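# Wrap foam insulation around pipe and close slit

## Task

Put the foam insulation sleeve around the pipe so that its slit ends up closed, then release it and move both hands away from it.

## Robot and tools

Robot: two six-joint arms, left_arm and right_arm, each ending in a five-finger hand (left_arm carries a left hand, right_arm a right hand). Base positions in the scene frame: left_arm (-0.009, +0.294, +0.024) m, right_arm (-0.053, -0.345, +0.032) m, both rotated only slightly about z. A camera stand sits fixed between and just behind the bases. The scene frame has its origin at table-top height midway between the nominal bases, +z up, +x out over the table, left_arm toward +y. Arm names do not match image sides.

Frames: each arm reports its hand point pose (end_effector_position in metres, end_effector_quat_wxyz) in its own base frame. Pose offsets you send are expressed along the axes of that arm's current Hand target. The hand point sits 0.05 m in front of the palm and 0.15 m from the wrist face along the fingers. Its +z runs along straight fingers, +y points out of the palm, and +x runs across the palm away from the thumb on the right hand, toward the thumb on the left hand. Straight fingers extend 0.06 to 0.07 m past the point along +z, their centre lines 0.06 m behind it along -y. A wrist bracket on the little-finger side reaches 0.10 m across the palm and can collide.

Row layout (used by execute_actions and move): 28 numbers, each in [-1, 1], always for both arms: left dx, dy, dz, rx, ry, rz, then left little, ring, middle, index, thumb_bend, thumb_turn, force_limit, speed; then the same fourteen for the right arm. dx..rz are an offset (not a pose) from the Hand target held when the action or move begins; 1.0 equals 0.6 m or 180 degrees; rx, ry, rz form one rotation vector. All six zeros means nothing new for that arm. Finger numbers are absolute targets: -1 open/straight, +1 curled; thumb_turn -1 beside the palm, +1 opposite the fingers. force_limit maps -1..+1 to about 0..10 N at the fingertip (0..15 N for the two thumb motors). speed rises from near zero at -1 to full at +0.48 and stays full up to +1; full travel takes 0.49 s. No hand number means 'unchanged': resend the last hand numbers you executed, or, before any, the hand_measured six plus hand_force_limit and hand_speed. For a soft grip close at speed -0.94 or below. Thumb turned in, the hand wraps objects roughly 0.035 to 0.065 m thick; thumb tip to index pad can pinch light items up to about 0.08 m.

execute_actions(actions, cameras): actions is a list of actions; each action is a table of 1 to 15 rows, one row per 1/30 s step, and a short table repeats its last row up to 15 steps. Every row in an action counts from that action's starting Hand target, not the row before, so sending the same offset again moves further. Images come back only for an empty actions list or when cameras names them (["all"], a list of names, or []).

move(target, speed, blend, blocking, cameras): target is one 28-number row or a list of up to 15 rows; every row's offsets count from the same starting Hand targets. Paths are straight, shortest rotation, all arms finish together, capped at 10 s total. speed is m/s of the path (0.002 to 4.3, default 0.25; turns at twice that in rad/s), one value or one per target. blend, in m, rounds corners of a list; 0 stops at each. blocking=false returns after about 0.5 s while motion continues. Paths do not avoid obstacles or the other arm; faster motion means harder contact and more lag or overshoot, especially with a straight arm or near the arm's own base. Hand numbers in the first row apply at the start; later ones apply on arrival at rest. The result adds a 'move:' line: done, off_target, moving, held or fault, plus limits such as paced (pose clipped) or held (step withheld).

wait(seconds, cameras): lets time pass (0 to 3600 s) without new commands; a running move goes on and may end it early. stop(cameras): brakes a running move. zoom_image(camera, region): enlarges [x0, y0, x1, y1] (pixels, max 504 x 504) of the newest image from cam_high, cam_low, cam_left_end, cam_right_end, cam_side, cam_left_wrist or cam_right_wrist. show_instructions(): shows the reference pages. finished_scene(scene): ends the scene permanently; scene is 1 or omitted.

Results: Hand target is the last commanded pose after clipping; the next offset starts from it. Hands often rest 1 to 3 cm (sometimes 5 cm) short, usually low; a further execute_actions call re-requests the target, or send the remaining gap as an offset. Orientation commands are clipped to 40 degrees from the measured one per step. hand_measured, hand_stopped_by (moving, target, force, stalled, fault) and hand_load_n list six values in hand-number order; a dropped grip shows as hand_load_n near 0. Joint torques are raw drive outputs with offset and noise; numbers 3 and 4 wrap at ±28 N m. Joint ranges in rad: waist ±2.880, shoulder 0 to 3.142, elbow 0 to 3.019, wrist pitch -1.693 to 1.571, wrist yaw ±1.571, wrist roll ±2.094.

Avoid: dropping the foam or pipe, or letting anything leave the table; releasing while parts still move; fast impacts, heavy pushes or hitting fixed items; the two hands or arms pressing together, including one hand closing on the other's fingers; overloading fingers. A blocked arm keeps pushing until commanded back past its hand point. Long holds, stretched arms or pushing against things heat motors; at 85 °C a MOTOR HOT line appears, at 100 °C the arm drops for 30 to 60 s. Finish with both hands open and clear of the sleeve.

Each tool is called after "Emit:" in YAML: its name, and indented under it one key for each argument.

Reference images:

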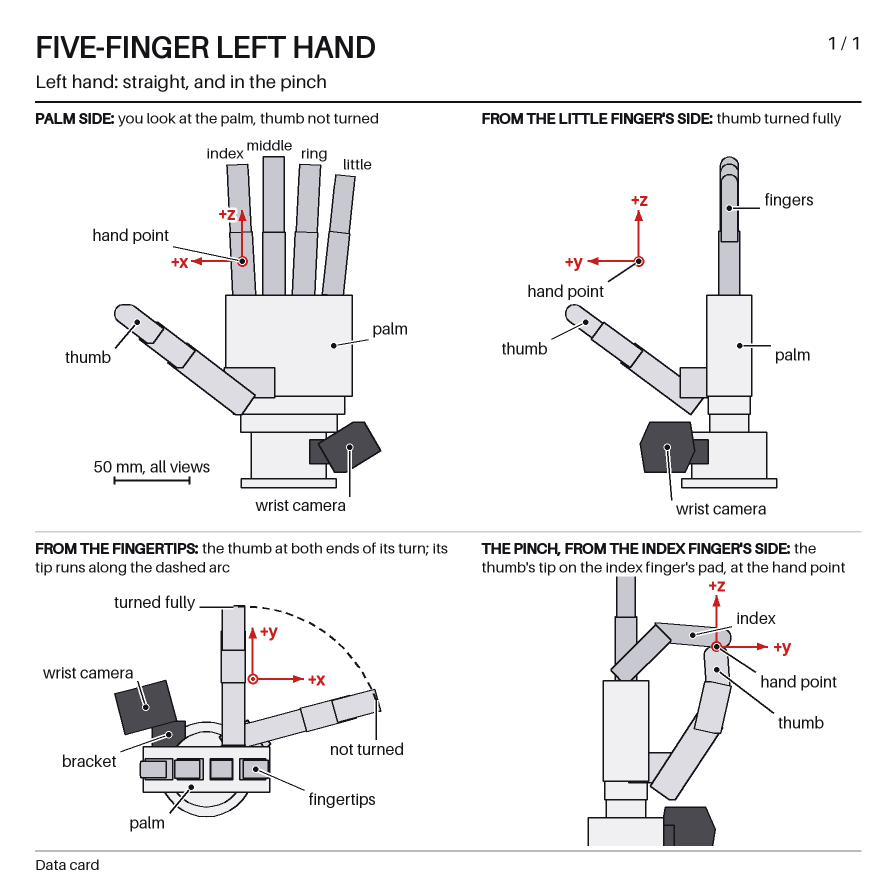

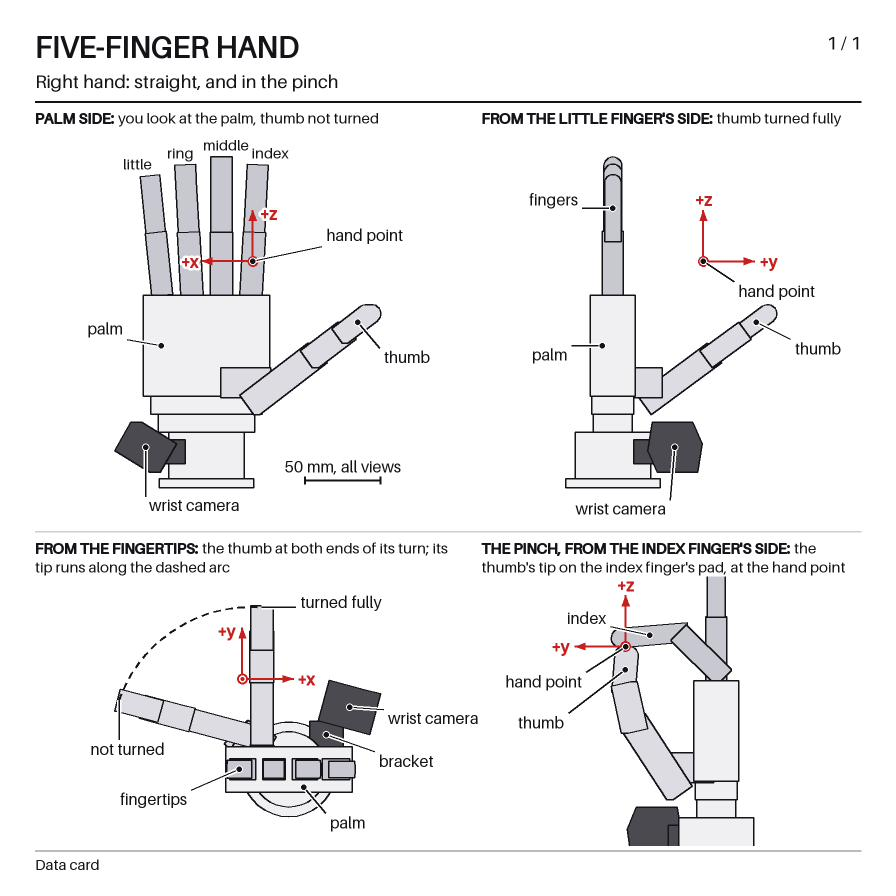

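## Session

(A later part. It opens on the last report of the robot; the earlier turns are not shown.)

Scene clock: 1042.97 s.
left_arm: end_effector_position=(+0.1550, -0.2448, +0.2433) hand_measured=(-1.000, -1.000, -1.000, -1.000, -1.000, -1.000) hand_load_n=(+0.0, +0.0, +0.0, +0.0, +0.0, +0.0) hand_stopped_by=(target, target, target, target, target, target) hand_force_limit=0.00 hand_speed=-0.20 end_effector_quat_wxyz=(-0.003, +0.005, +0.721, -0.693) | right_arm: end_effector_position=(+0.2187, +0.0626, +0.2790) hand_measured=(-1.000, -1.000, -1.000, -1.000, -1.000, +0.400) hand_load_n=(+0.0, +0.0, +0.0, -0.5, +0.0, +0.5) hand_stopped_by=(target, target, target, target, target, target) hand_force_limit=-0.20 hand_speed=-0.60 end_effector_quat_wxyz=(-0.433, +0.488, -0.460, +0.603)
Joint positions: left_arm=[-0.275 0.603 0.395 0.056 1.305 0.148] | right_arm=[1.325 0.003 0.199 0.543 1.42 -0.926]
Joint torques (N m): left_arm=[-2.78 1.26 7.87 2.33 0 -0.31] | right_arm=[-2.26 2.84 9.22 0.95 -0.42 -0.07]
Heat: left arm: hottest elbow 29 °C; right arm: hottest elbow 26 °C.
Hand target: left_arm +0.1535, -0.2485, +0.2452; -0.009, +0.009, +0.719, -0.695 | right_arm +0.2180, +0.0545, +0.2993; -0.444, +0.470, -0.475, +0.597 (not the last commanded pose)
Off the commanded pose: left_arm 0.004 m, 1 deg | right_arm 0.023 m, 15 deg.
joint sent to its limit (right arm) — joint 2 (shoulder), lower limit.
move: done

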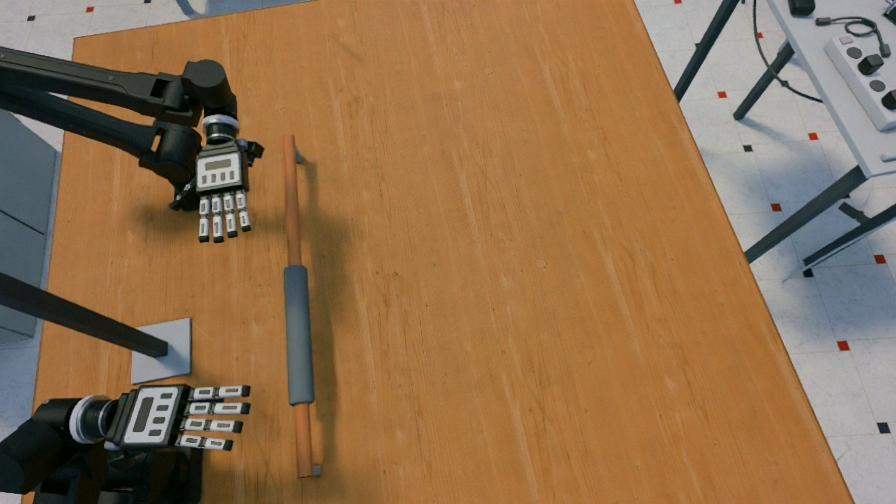

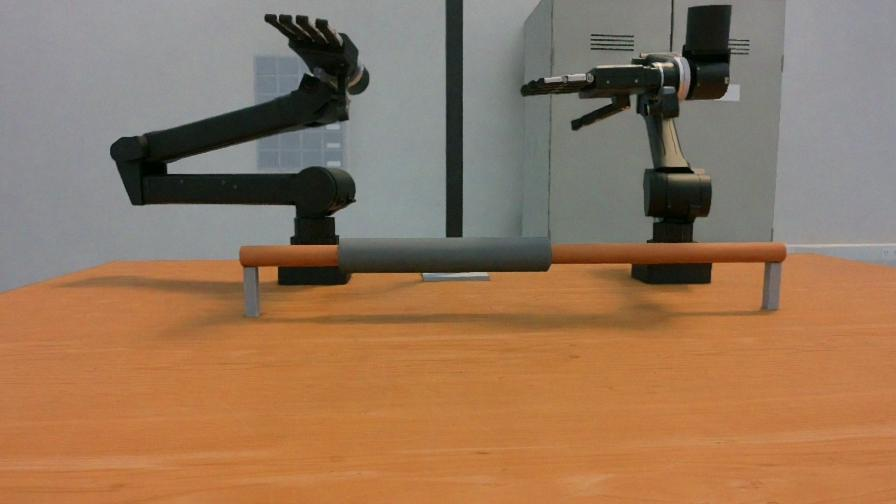

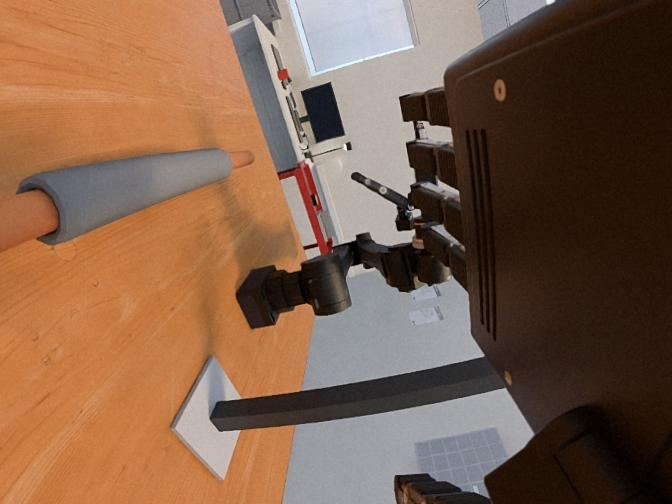

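Emit:
move:
  target:
    - [0.0636,-0.0042,0.1232,0,0,0,-1,-1,-1,-1,-1,-1,0,-0.2,0,0,0,0,0,0,-1,-1,-1,-1,-1,0.4,-0.2,-0.6]
    - [0.0636,0.3207,0.134,0,0,0,-1,-1,-1,-1,-1,-1,0,-0.2,0,0,0,0,0,0,-1,-1,-1,-1,-1,0.4,-0.2,-0.6]
  speed: 0.08
  blend: 0.02
  cameras: ["all"]

Scene clock: 1047.93 s.
left_arm: end_effector_position=(+0.1191, -0.3216, +0.0503) hand_measured=(-1.000, -1.000, -1.000, -1.000, -1.000, -1.000) hand_load_n=(+0.0, -0.5, +0.0, +0.0, +0.0, +0.0) hand_stopped_by=(target, target, target, target, target, target) hand_force_limit=0.00 hand_speed=-0.20 end_effector_quat_wxyz=(-0.001, +0.011, +0.721, -0.693) | right_arm: end_effector_position=(+0.2187, +0.0626, +0.2790) hand_measured=(-1.000, -1.000, -1.000, -1.000, -1.000, +0.400) hand_load_n=(+0.0, +0.0, +0.0, +0.0, +0.0, +0.0) hand_stopped_by=(target, target, target, target, target, target) hand_force_limit=-0.20 hand_speed=-0.60 end_effector_quat_wxyz=(-0.433, +0.488, -0.460, +0.603)
Joint positions: left_arm=[-0.706 1.626 0.097 1.468 0.88 0.061] | right_arm=[1.325 0.003 0.199 0.543 1.42 -0.926]
Joint torques (N m): left_arm=[-2.2 -4.54 0.85 2.77 0.07 -0.35] | right_arm=[-2.08 2.55 9.17 0.94 -0.4 -0.07]
Heat: left arm: hottest elbow 29 °C; right arm: hottest elbow 27 °C.
Hand target: left_arm +0.1136, -0.3212, +0.0502; -0.009, +0.010, +0.719, -0.695 | right_arm +0.2180, +0.0545, +0.2993; -0.444, +0.470, -0.475, +0.597
Off the commanded pose: left_arm 0.006 m, 1 deg | right_arm 0.022 m, 3 deg.
joint sent to its limit (right arm) — joint 2 (shoulder), lower limit. The joint targets still meet the commanded pose.
move: done

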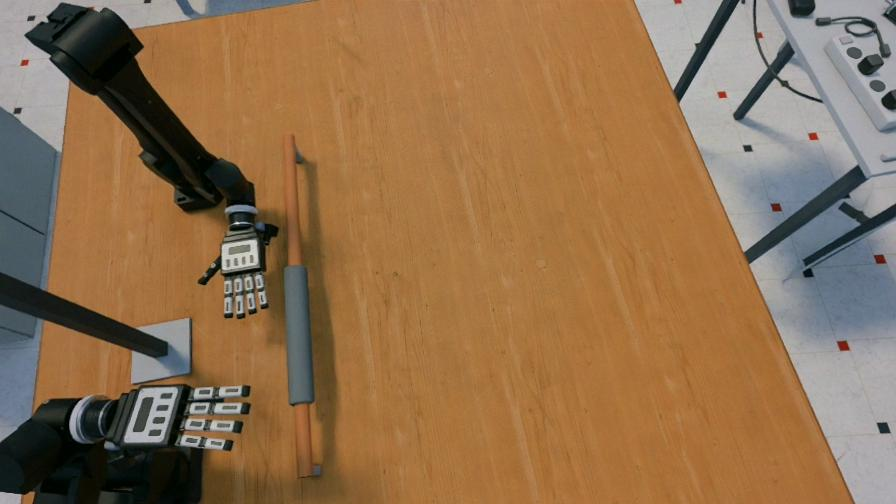

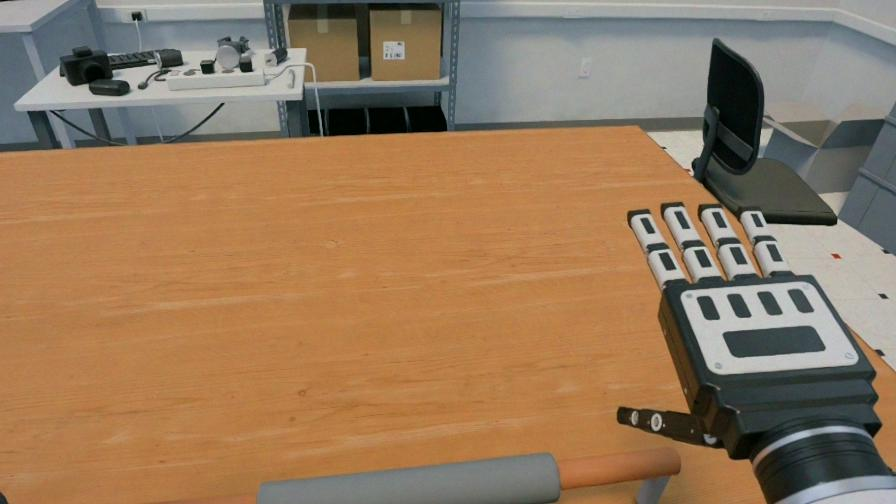

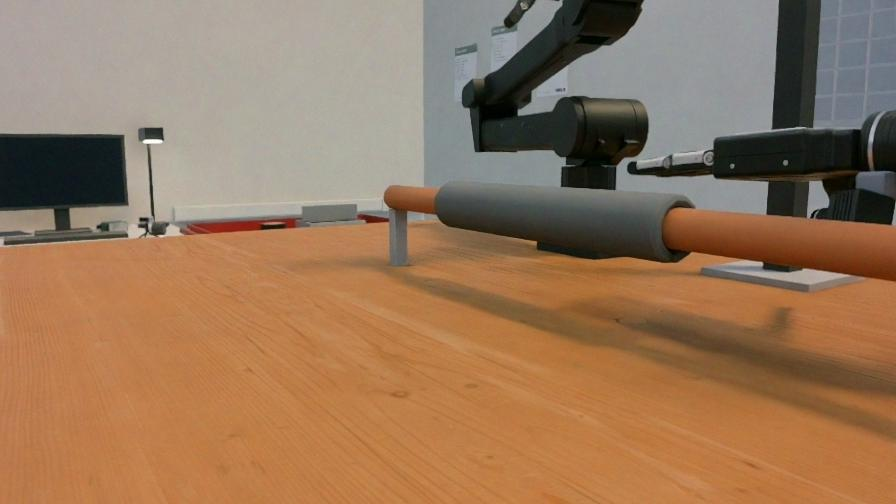

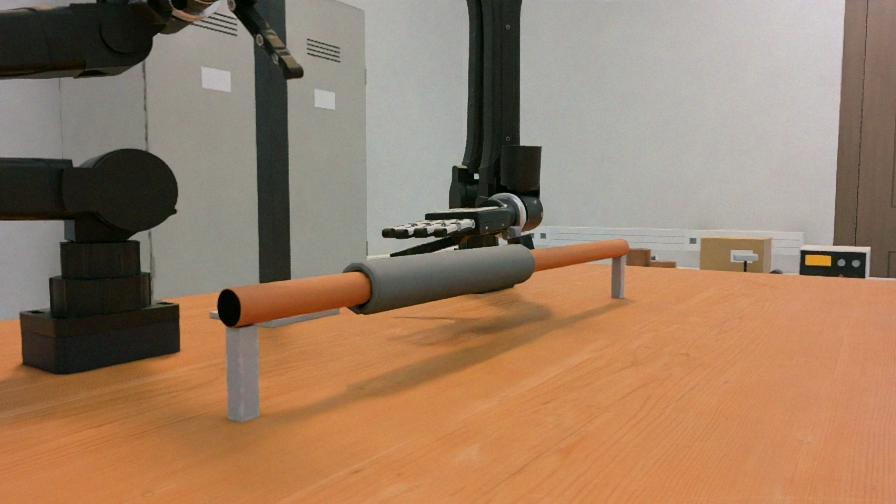

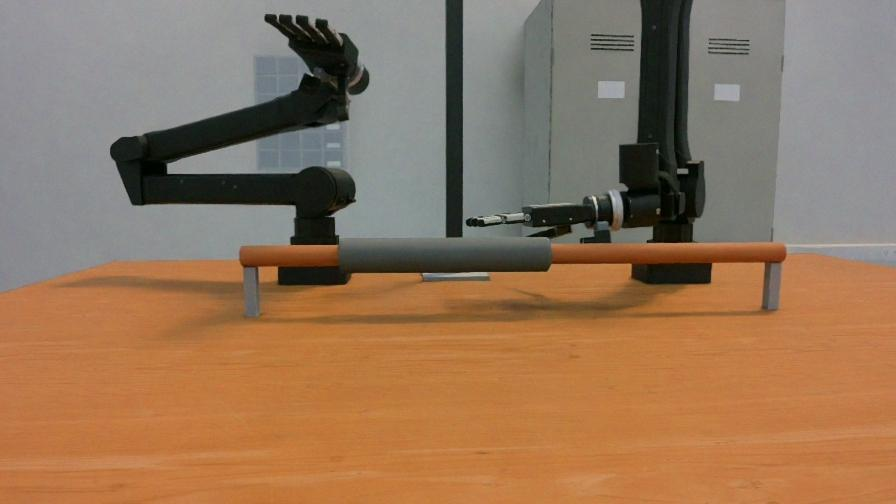

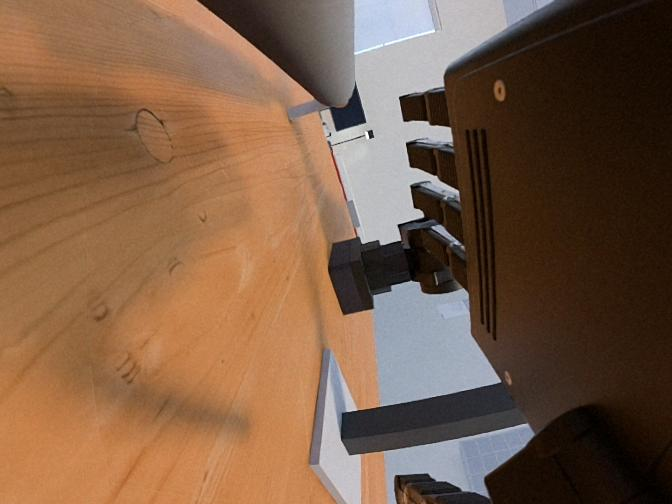

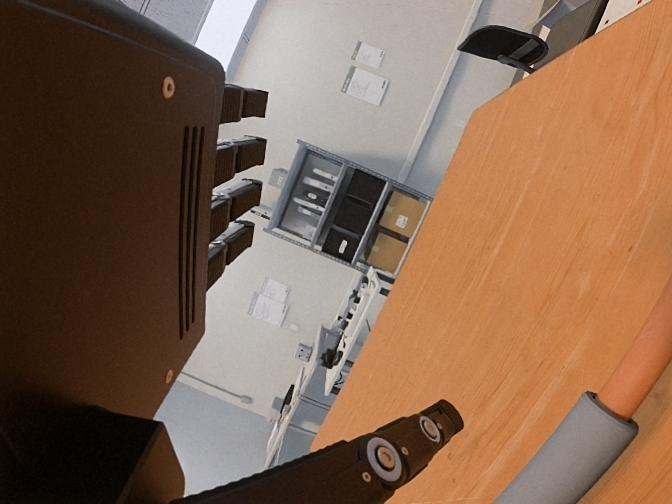

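Emit:
move:
  target: [0.084,0.0428,-0.0297,0,0,0,-1,-1,-1,-1,-1,-1,0,-0.2,0,0,0,0,0,0,-1,-1,-1,-1,-1,0.4,-0.2,-0.6]
  speed: 0.06
  cameras: ["cam_left_wrist","cam_high","cam_side"]

Scene clock: 1048.90 s.
left_arm: end_effector_position=(+0.0995, -0.3117, +0.0392) hand_measured=(-1.000, -1.000, -1.000, -1.000, -1.000, -1.000) hand_load_n=(+0.0, +0.0, +0.0, +0.0, +0.0, -0.5) hand_stopped_by=(target, target, target, target, target, target) hand_force_limit=0.00 hand_speed=-0.20 end_effector_quat_wxyz=(-0.007, +0.003, +0.728, -0.686) | right_arm: end_effector_position=(+0.2187, +0.0626, +0.2790) hand_measured=(-1.000, -1.000, -1.000, -1.000, -1.000, +0.400) hand_load_n=(+0.0, +0.0, +0.0, +0.0, +0.0, +0.0) hand_stopped_by=(target, target, target, target, target, target) hand_force_limit=-0.20 hand_speed=-0.60 end_effector_quat_wxyz=(-0.433, +0.488, -0.460, +0.603)
Joint positions: left_arm=[-0.738 1.692 0.047 1.556 0.845 0.06] | right_arm=[1.325 0.003 0.199 0.543 1.42 -0.926]
Joint torques (N m): left_arm=[-1.38 -5.3 0.81 1.8 0.08 -0.19] | right_arm=[-2.37 2.43 9.17 0.87 -0.41 -0.06]
Heat: left arm: hottest elbow 29 °C; right arm: hottest elbow 27 °C.
Hand target: left_arm +0.1020, -0.3127, +0.0401; -0.005, +0.003, +0.727, -0.687 (not the last commanded pose) | right_arm +0.2180, +0.0545, +0.2993; -0.444, +0.470, -0.475, +0.597
Off the commanded pose: left_arm 0.040 m, 2 deg | right_arm 0.022 m, 3 deg.
joint sent to its limit (right arm) — joint 2 (shoulder), lower limit. The joint targets still meet the commanded pose.
move: held (left_arm; a check stopped the path); limits=held
pose unreachable (left arm): on one or more control steps of this call, first in action 0 (counted from 0), this arm could not follow its commanded pose, so it was not sent that pose on those steps. It may still have moved: this result reports where it is.
cause: moving toward the commanded pose would bring two parts of the arm too close to each other (joints 2 (shoulder) and 3 (elbow) lie between them).
Images, in order (width x height): cam_high 896x504, cam_side 896x504, cam_left_wrist 672x504.

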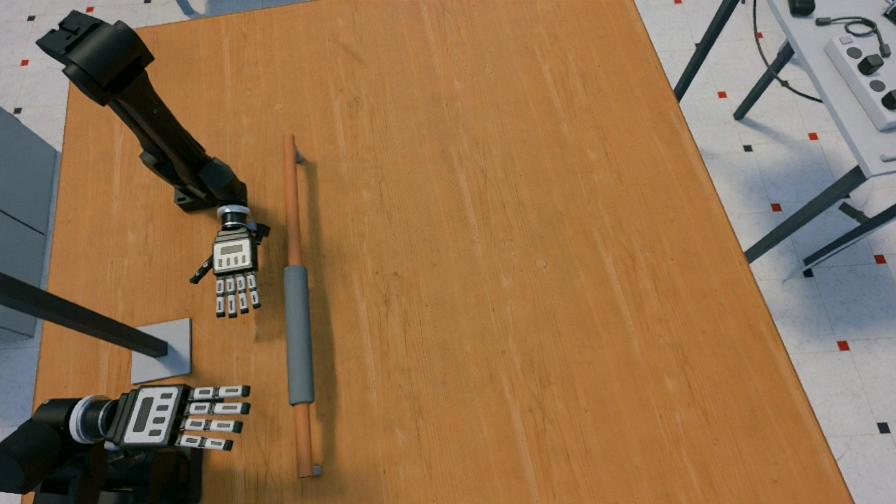

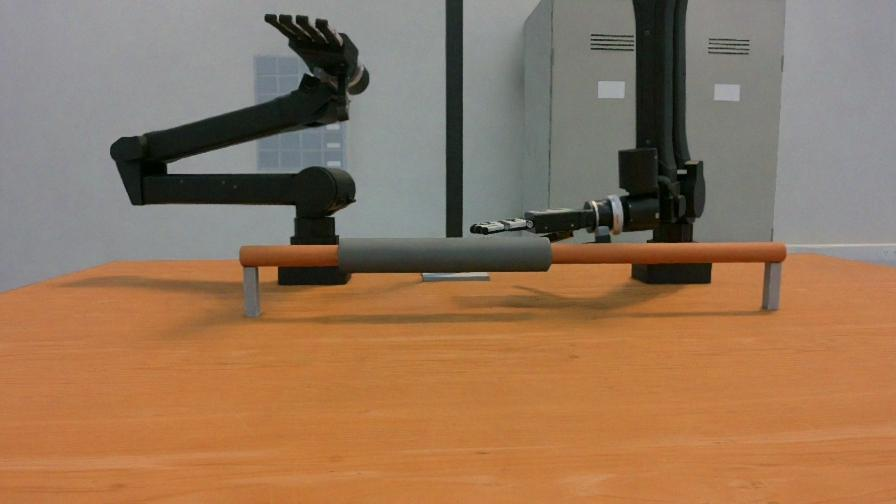

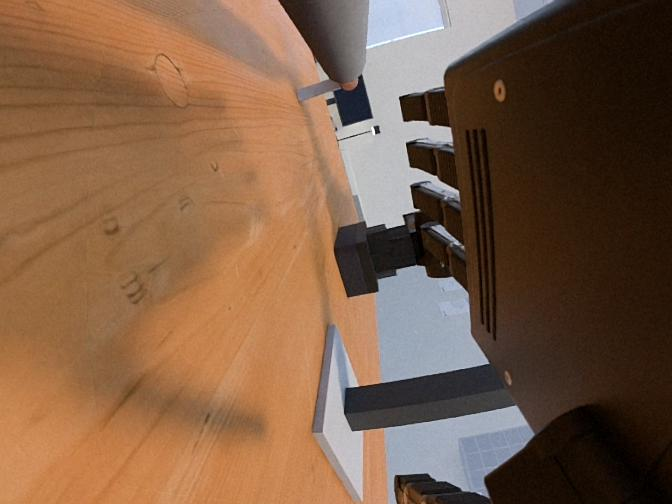

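Emit:
zoom_image:
  camera: "cam_left_wrist"
  region: [250, 0, 400, 120]

Scaled by 3.360 from the camera's image (finer frame: 960x720).

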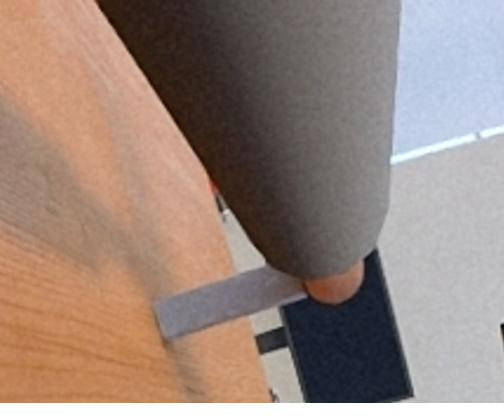

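Emit:
move:
  target: [-0.1047,-0.0155,-0.0255,0,-0.139,0,-1,-1,-1,-1,-1,-1,0,-0.2,0,0,0,0,0,0,-1,-1,-1,-1,-1,0.4,-0.2,-0.6]
  speed: 0.06
  cameras: ["cam_left_wrist","cam_high","cam_side","cam_left_end"]

Emit:
zoom_image:
  camera: "cam_left_wrist"
  region: [150, 0, 420, 160]

Scene clock: 1050.53 s.
left_arm: end_effector_position=(+0.1150, -0.3108, +0.0371) hand_measured=(-1.000, -1.000, -1.000, -1.000, -1.000, -1.000) hand_load_n=(+0.0, +0.0, +0.0, +0.0, +0.0, +0.0) hand_stopped_by=(target, target, target, target, target, target) hand_force_limit=0.00 hand_speed=-0.20 end_effector_quat_wxyz=(+0.026, -0.032, +0.731, -0.681) | right_arm: end_effector_position=(+0.2187, +0.0626, +0.2790) hand_measured=(-1.000, -1.000, -1.000, -1.000, -1.000, +0.400) hand_load_n=(+0.0, +0.0, -0.5, +0.0, +0.0, +0.0) hand_stopped_by=(target, target, target, target, target, target) hand_force_limit=-0.20 hand_speed=-0.60 end_effector_quat_wxyz=(-0.433, +0.488, -0.460, +0.603)
Joint positions: left_arm=[-0.738 1.689 0.037 1.556 0.75 0.06] | right_arm=[1.325 0.003 0.199 0.543 1.42 -0.926]
Joint torques (N m): left_arm=[-1.73 -5.36 0.44 1.91 0.07 -0.19] | right_arm=[-2.61 2.73 9.21 0.81 -0.39 -0.06]
Heat: left arm: hottest elbow 29 °C; right arm: hottest elbow 27 °C.
Hand target: left_arm +0.1146, -0.3108, +0.0371; +0.025, -0.031, +0.731, -0.681 (not the last commanded pose) | right_arm +0.2180, +0.0545, +0.2993; -0.444, +0.470, -0.475, +0.597
Off the commanded pose: left_arm 0.053 m, 20 deg | right_arm 0.022 m, 3 deg.
joint sent to its limit (right arm) — joint 2 (shoulder), lower limit. The joint targets still meet the commanded pose.
move: held (left_arm; a check stopped the path); limits=held
pose unreachable (left arm): on one or more control steps of this call, first in action 0 (counted from 0), this arm could not follow its commanded pose, so it was not sent that pose on those steps. It may still have moved: this result reports where it is.
cause: moving toward the commanded pose would bring two parts of the arm too close to each other (joints 2 (shoulder) and 3 (elbow) lie between them).
Images, in order (width x height): cam_high 896x504, cam_left_end 896x504, cam_side 896x504, cam_left_wrist 672x504.

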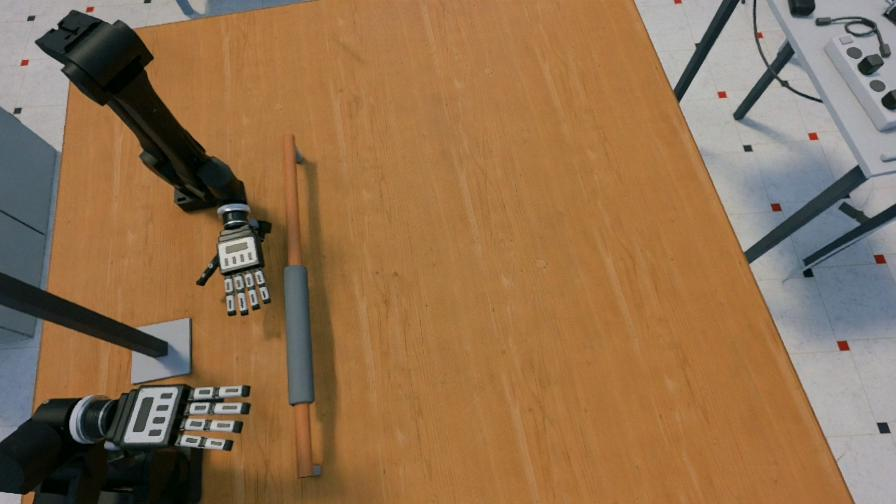

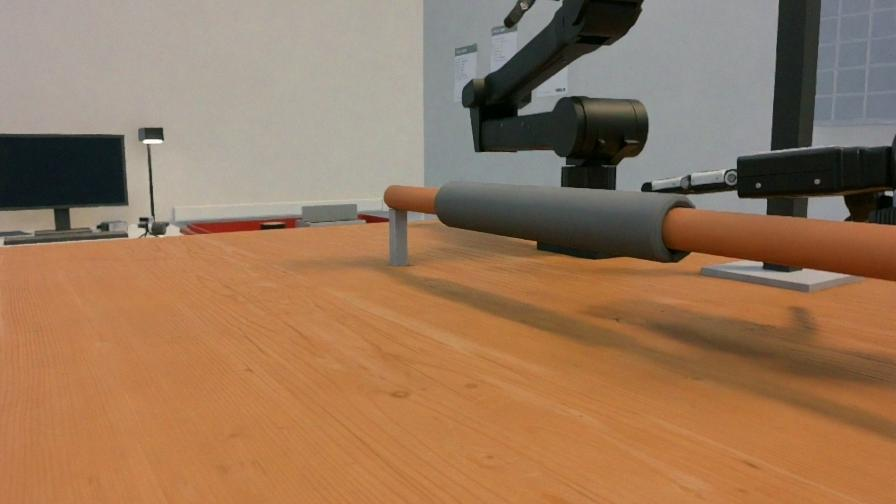

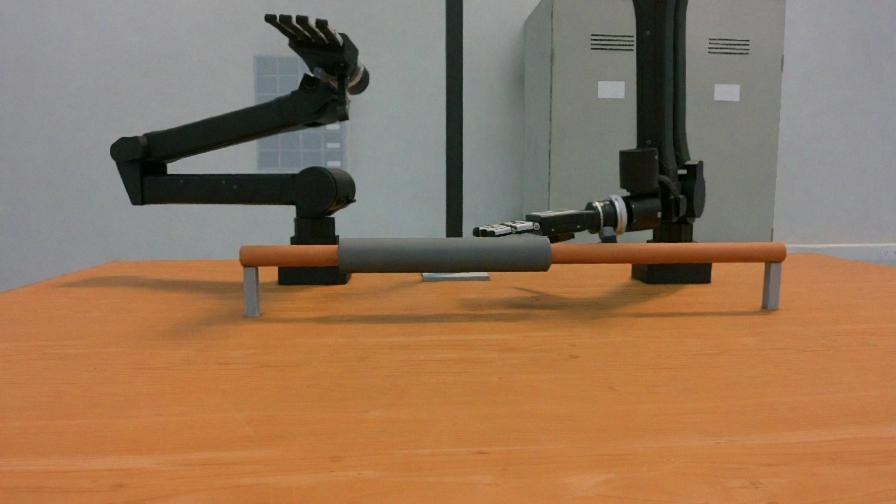

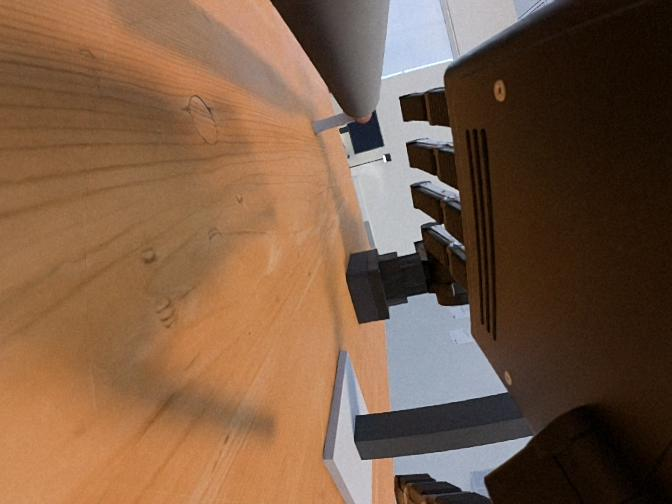

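Scaled by 1.867 from the camera's image (finer frame: 960x720).

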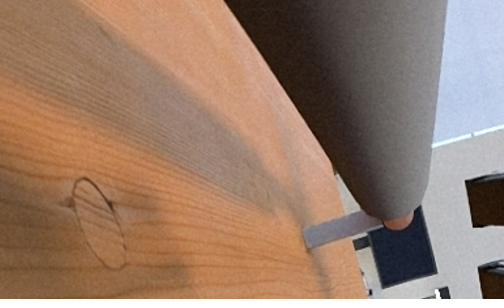

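Emit:
move:
  target: [-0.0843,-0.0165,-0.0112,0,-0.111,0,-1,-1,-1,-1,-1,-1,0,-0.2,0,0,0,0,0,0,-1,-1,-1,-1,-1,0.4,-0.2,-0.6]
  speed: 0.06
  cameras: ["cam_left_wrist","cam_high","cam_side","cam_left_end"]

Emit:
zoom_image:
  camera: "cam_left_wrist"
  region: [180, 0, 420, 180]

Scene clock: 1051.40 s.
left_arm: end_effector_position=(+0.1220, -0.3110, +0.0366) hand_measured=(-1.000, -1.000, -1.000, -1.000, -1.000, -1.000) hand_load_n=(+0.0, +0.0, +0.0, +0.0, +0.0, -0.5) hand_stopped_by=(target, target, target, target, target, target) hand_force_limit=0.00 hand_speed=-0.20 end_effector_quat_wxyz=(+0.039, -0.044, +0.731, -0.680) | right_arm: end_effector_position=(+0.2187, +0.0626, +0.2790) hand_measured=(-1.000, -1.000, -1.000, -1.000, -1.000, +0.400) hand_load_n=(+0.0, +0.0, +0.0, +0.0, +0.5, +0.0) hand_stopped_by=(target, target, target, target, target, target) hand_force_limit=-0.20 hand_speed=-0.60 end_effector_quat_wxyz=(-0.433, +0.488, -0.460, +0.603)
Joint positions: left_arm=[-0.738 1.689 0.037 1.556 0.714 0.06] | right_arm=[1.325 0.003 0.199 0.543 1.42 -0.926]
Joint torques (N m): left_arm=[-1.79 -5.3 0.46 1.89 0.07 -0.2] | right_arm=[-2.49 2.43 9.16 0.99 -0.42 -0.07]
Heat: left arm: hottest elbow 29 °C; right arm: hottest elbow 27 °C.
Hand target: left_arm +0.1215, -0.3110, +0.0366; +0.038, -0.043, +0.731, -0.680 (not the last commanded pose) | right_arm +0.2180, +0.0545, +0.2993; -0.444, +0.470, -0.475, +0.597
Off the commanded pose: left_arm 0.045 m, 18 deg | right_arm 0.022 m, 3 deg.
joint sent to its limit (right arm) — joint 2 (shoulder), lower limit. The joint targets still meet the commanded pose.
move: held (left_arm; a check stopped the path); limits=held
pose unreachable (left arm): on one or more control steps of this call, first in action 0 (counted from 0), this arm could not follow its commanded pose, so it was not sent that pose on those steps. It may still have moved: this result reports where it is.
cause: moving toward the commanded pose would bring two parts of the arm too close to each other (joints 2 (shoulder) and 3 (elbow) lie between them).
Images, in order (width x height): cam_high 896x504, cam_left_end 896x504, cam_side 896x504, cam_left_wrist 672x504.

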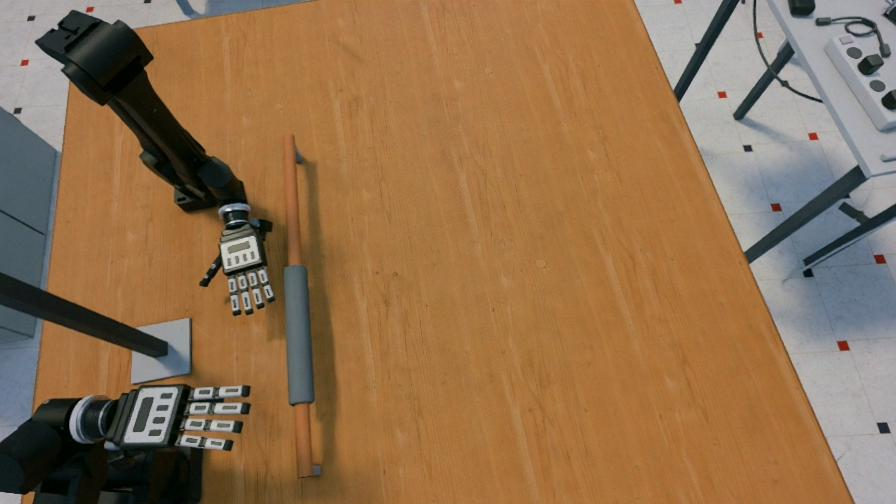

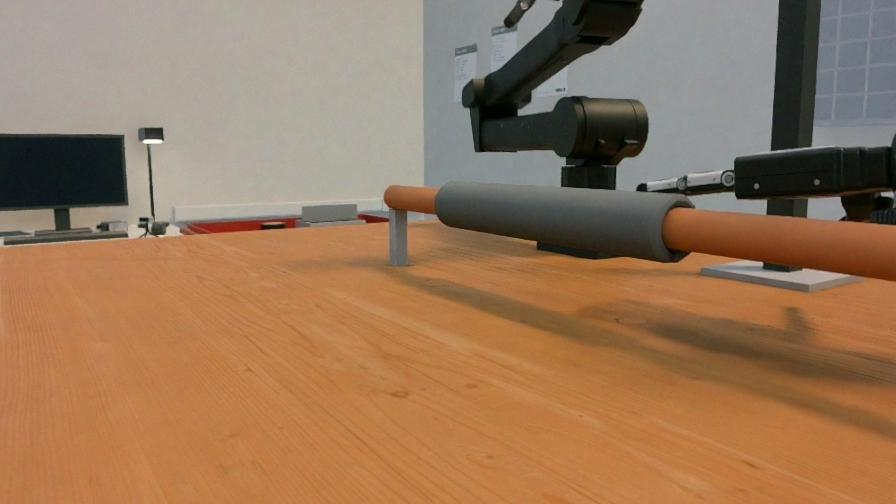

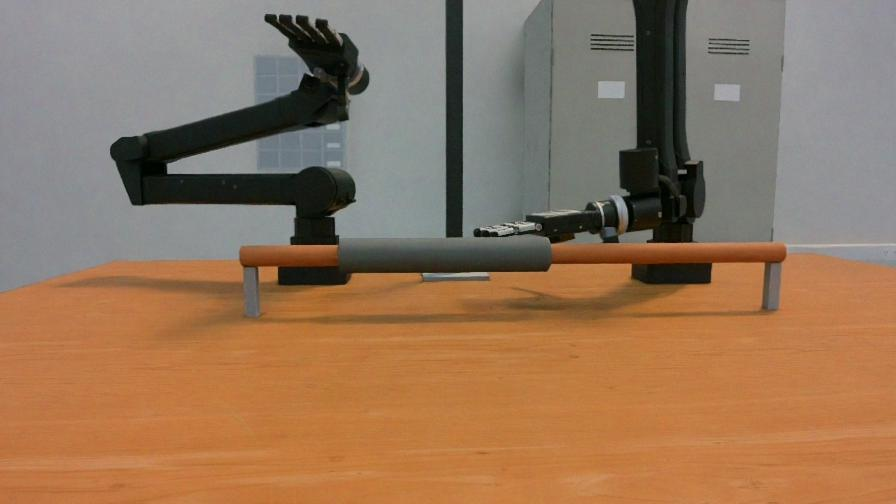

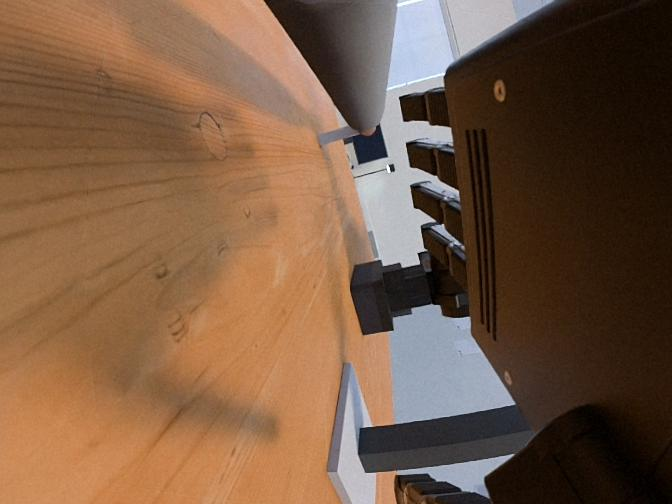

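Scaled by 2.100 from the camera's image (finer frame: 960x720).

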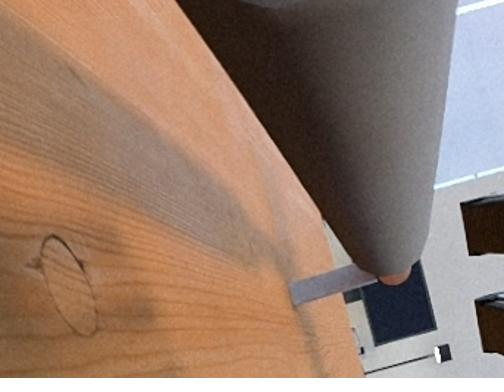

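Emit:
move:
  target: [-0.066,-0.0010,0.005,0,0,0,-1,-1,-1,-1,-1,-1,0,-0.2,0,0,0,0,0,0,-1,-1,-1,-1,-1,0.4,-0.2,-0.6]
  speed: 0.06
  cameras: ["cam_left_wrist","cam_high","cam_side","cam_left_end"]

Emit:
zoom_image:
  camera: "cam_left_wrist"
  region: [180, 0, 420, 180]

Scene clock: 1052.87 s.
left_arm: end_effector_position=(+0.1467, -0.3084, +0.0349) hand_measured=(-1.000, -1.000, -1.000, -1.000, -1.000, -1.000) hand_load_n=(+0.0, +0.0, +0.0, -0.5, +0.0, -0.5) hand_stopped_by=(target, target, target, target, target, target) hand_force_limit=0.00 hand_speed=-0.20 end_effector_quat_wxyz=(+0.022, -0.041, +0.733, -0.679) | right_arm: end_effector_position=(+0.2187, +0.0626, +0.2790) hand_measured=(-1.000, -1.000, -1.000, -1.000, -1.000, +0.400) hand_load_n=(+0.0, +0.0, +0.0, +0.0, +0.0, +0.0) hand_stopped_by=(target, target, target, target, target, target) hand_force_limit=-0.20 hand_speed=-0.60 end_effector_quat_wxyz=(-0.433, +0.488, -0.460, +0.603)
Joint positions: left_arm=[-0.624 1.677 0.098 1.461 0.855 0.066] | right_arm=[1.325 0.003 0.199 0.543 1.42 -0.926]
Joint torques (N m): left_arm=[-0.15 -6.89 2.07 1.07 -0.16 -0.07] | right_arm=[-2.55 2.26 9.07 0.91 -0.39 -0.06]
Heat: left arm: hottest elbow 29 °C; right arm: hottest elbow 27 °C.
Hand target: left_arm +0.1612, -0.3094, +0.0369; +0.038, -0.043, +0.731, -0.680 | right_arm +0.2180, +0.0545, +0.2993; -0.444, +0.470, -0.475, +0.597
Off the commanded pose: left_arm 0.015 m, 2 deg | right_arm 0.022 m, 3 deg.
joint sent to its limit (right arm) — joint 2 (shoulder), lower limit. The joint targets still meet the commanded pose.
move: off_target (left_arm)
Images, in order (width x height): cam_high 896x504, cam_left_end 896x504, cam_side 896x504, cam_left_wrist 672x504.

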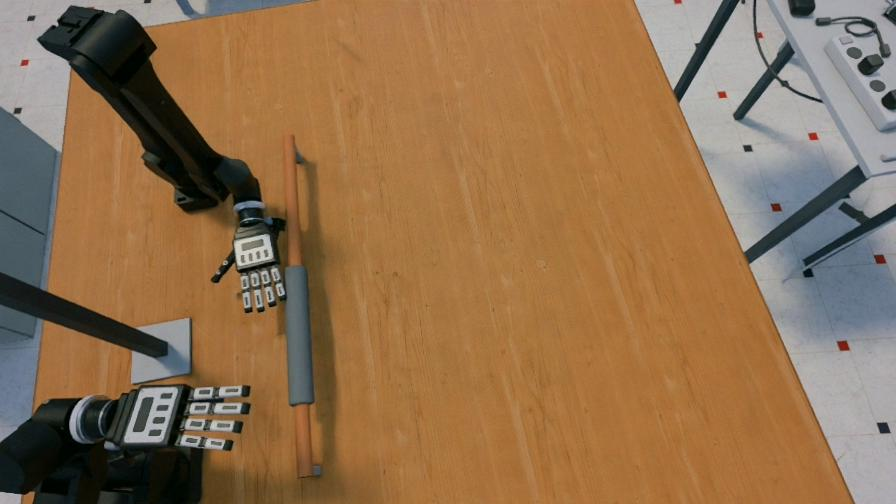

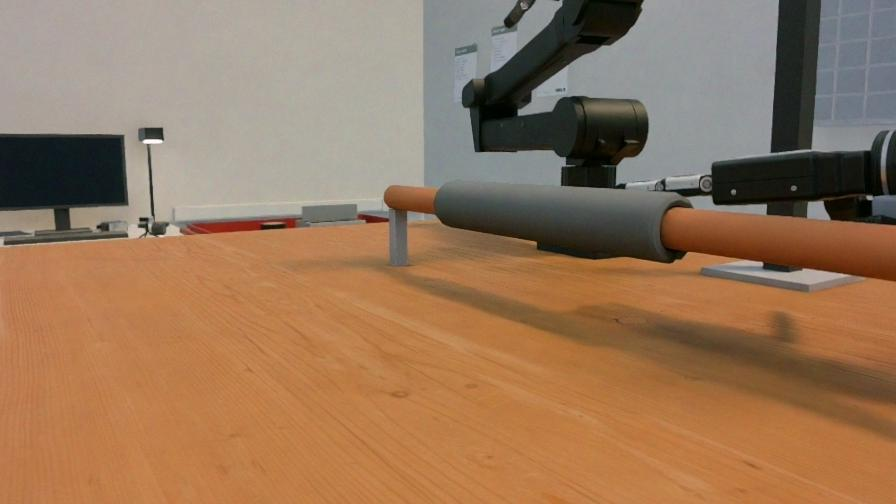

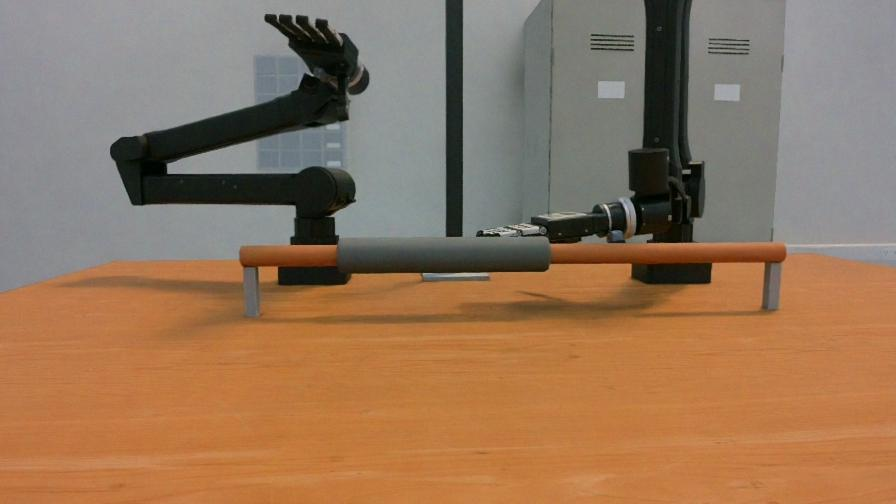

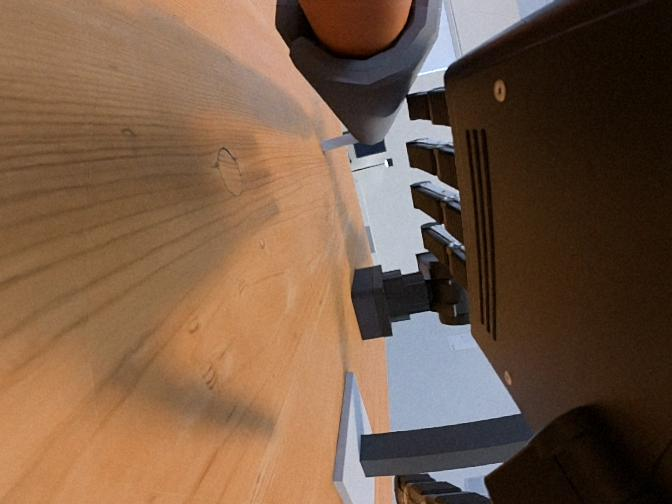

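Scaled by 2.100 from the camera's image (finer frame: 960x720).

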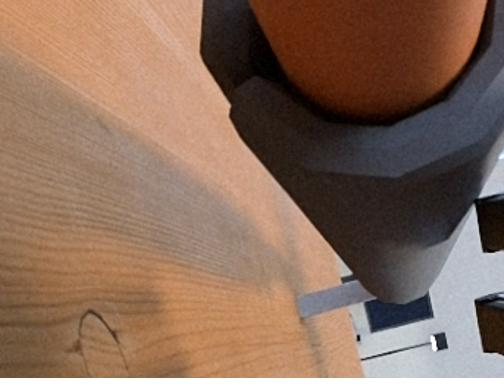

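Emit:
zoom_image:
  camera: "cam_left_wrist"
  region: [260, 0, 350, 80]

Emit:
zoom_image:
  camera: "cam_left_end"
  region: [560, 150, 720, 270]

Emit:
zoom_image:
  camera: "cam_side"
  region: [450, 210, 600, 290]

Scaled by 5.600 from the camera's image (finer frame: 960x720).

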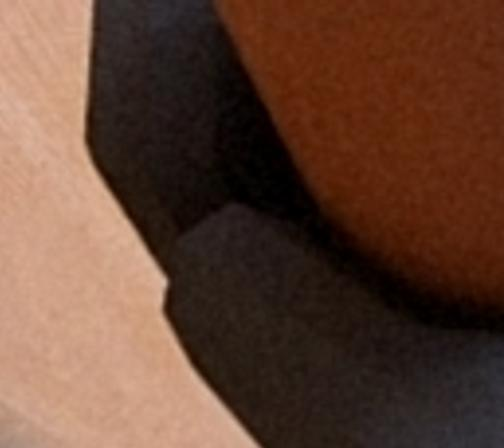

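Scaled by 3.150.

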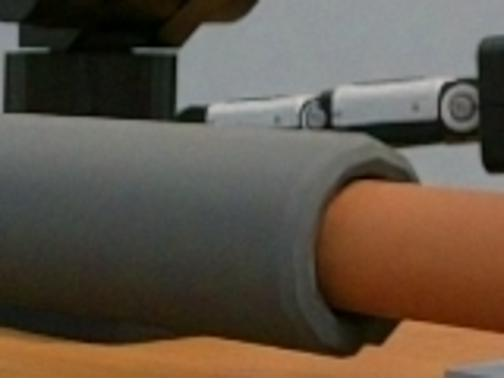

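Scaled by 3.360.

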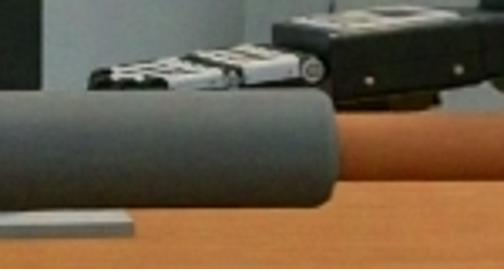

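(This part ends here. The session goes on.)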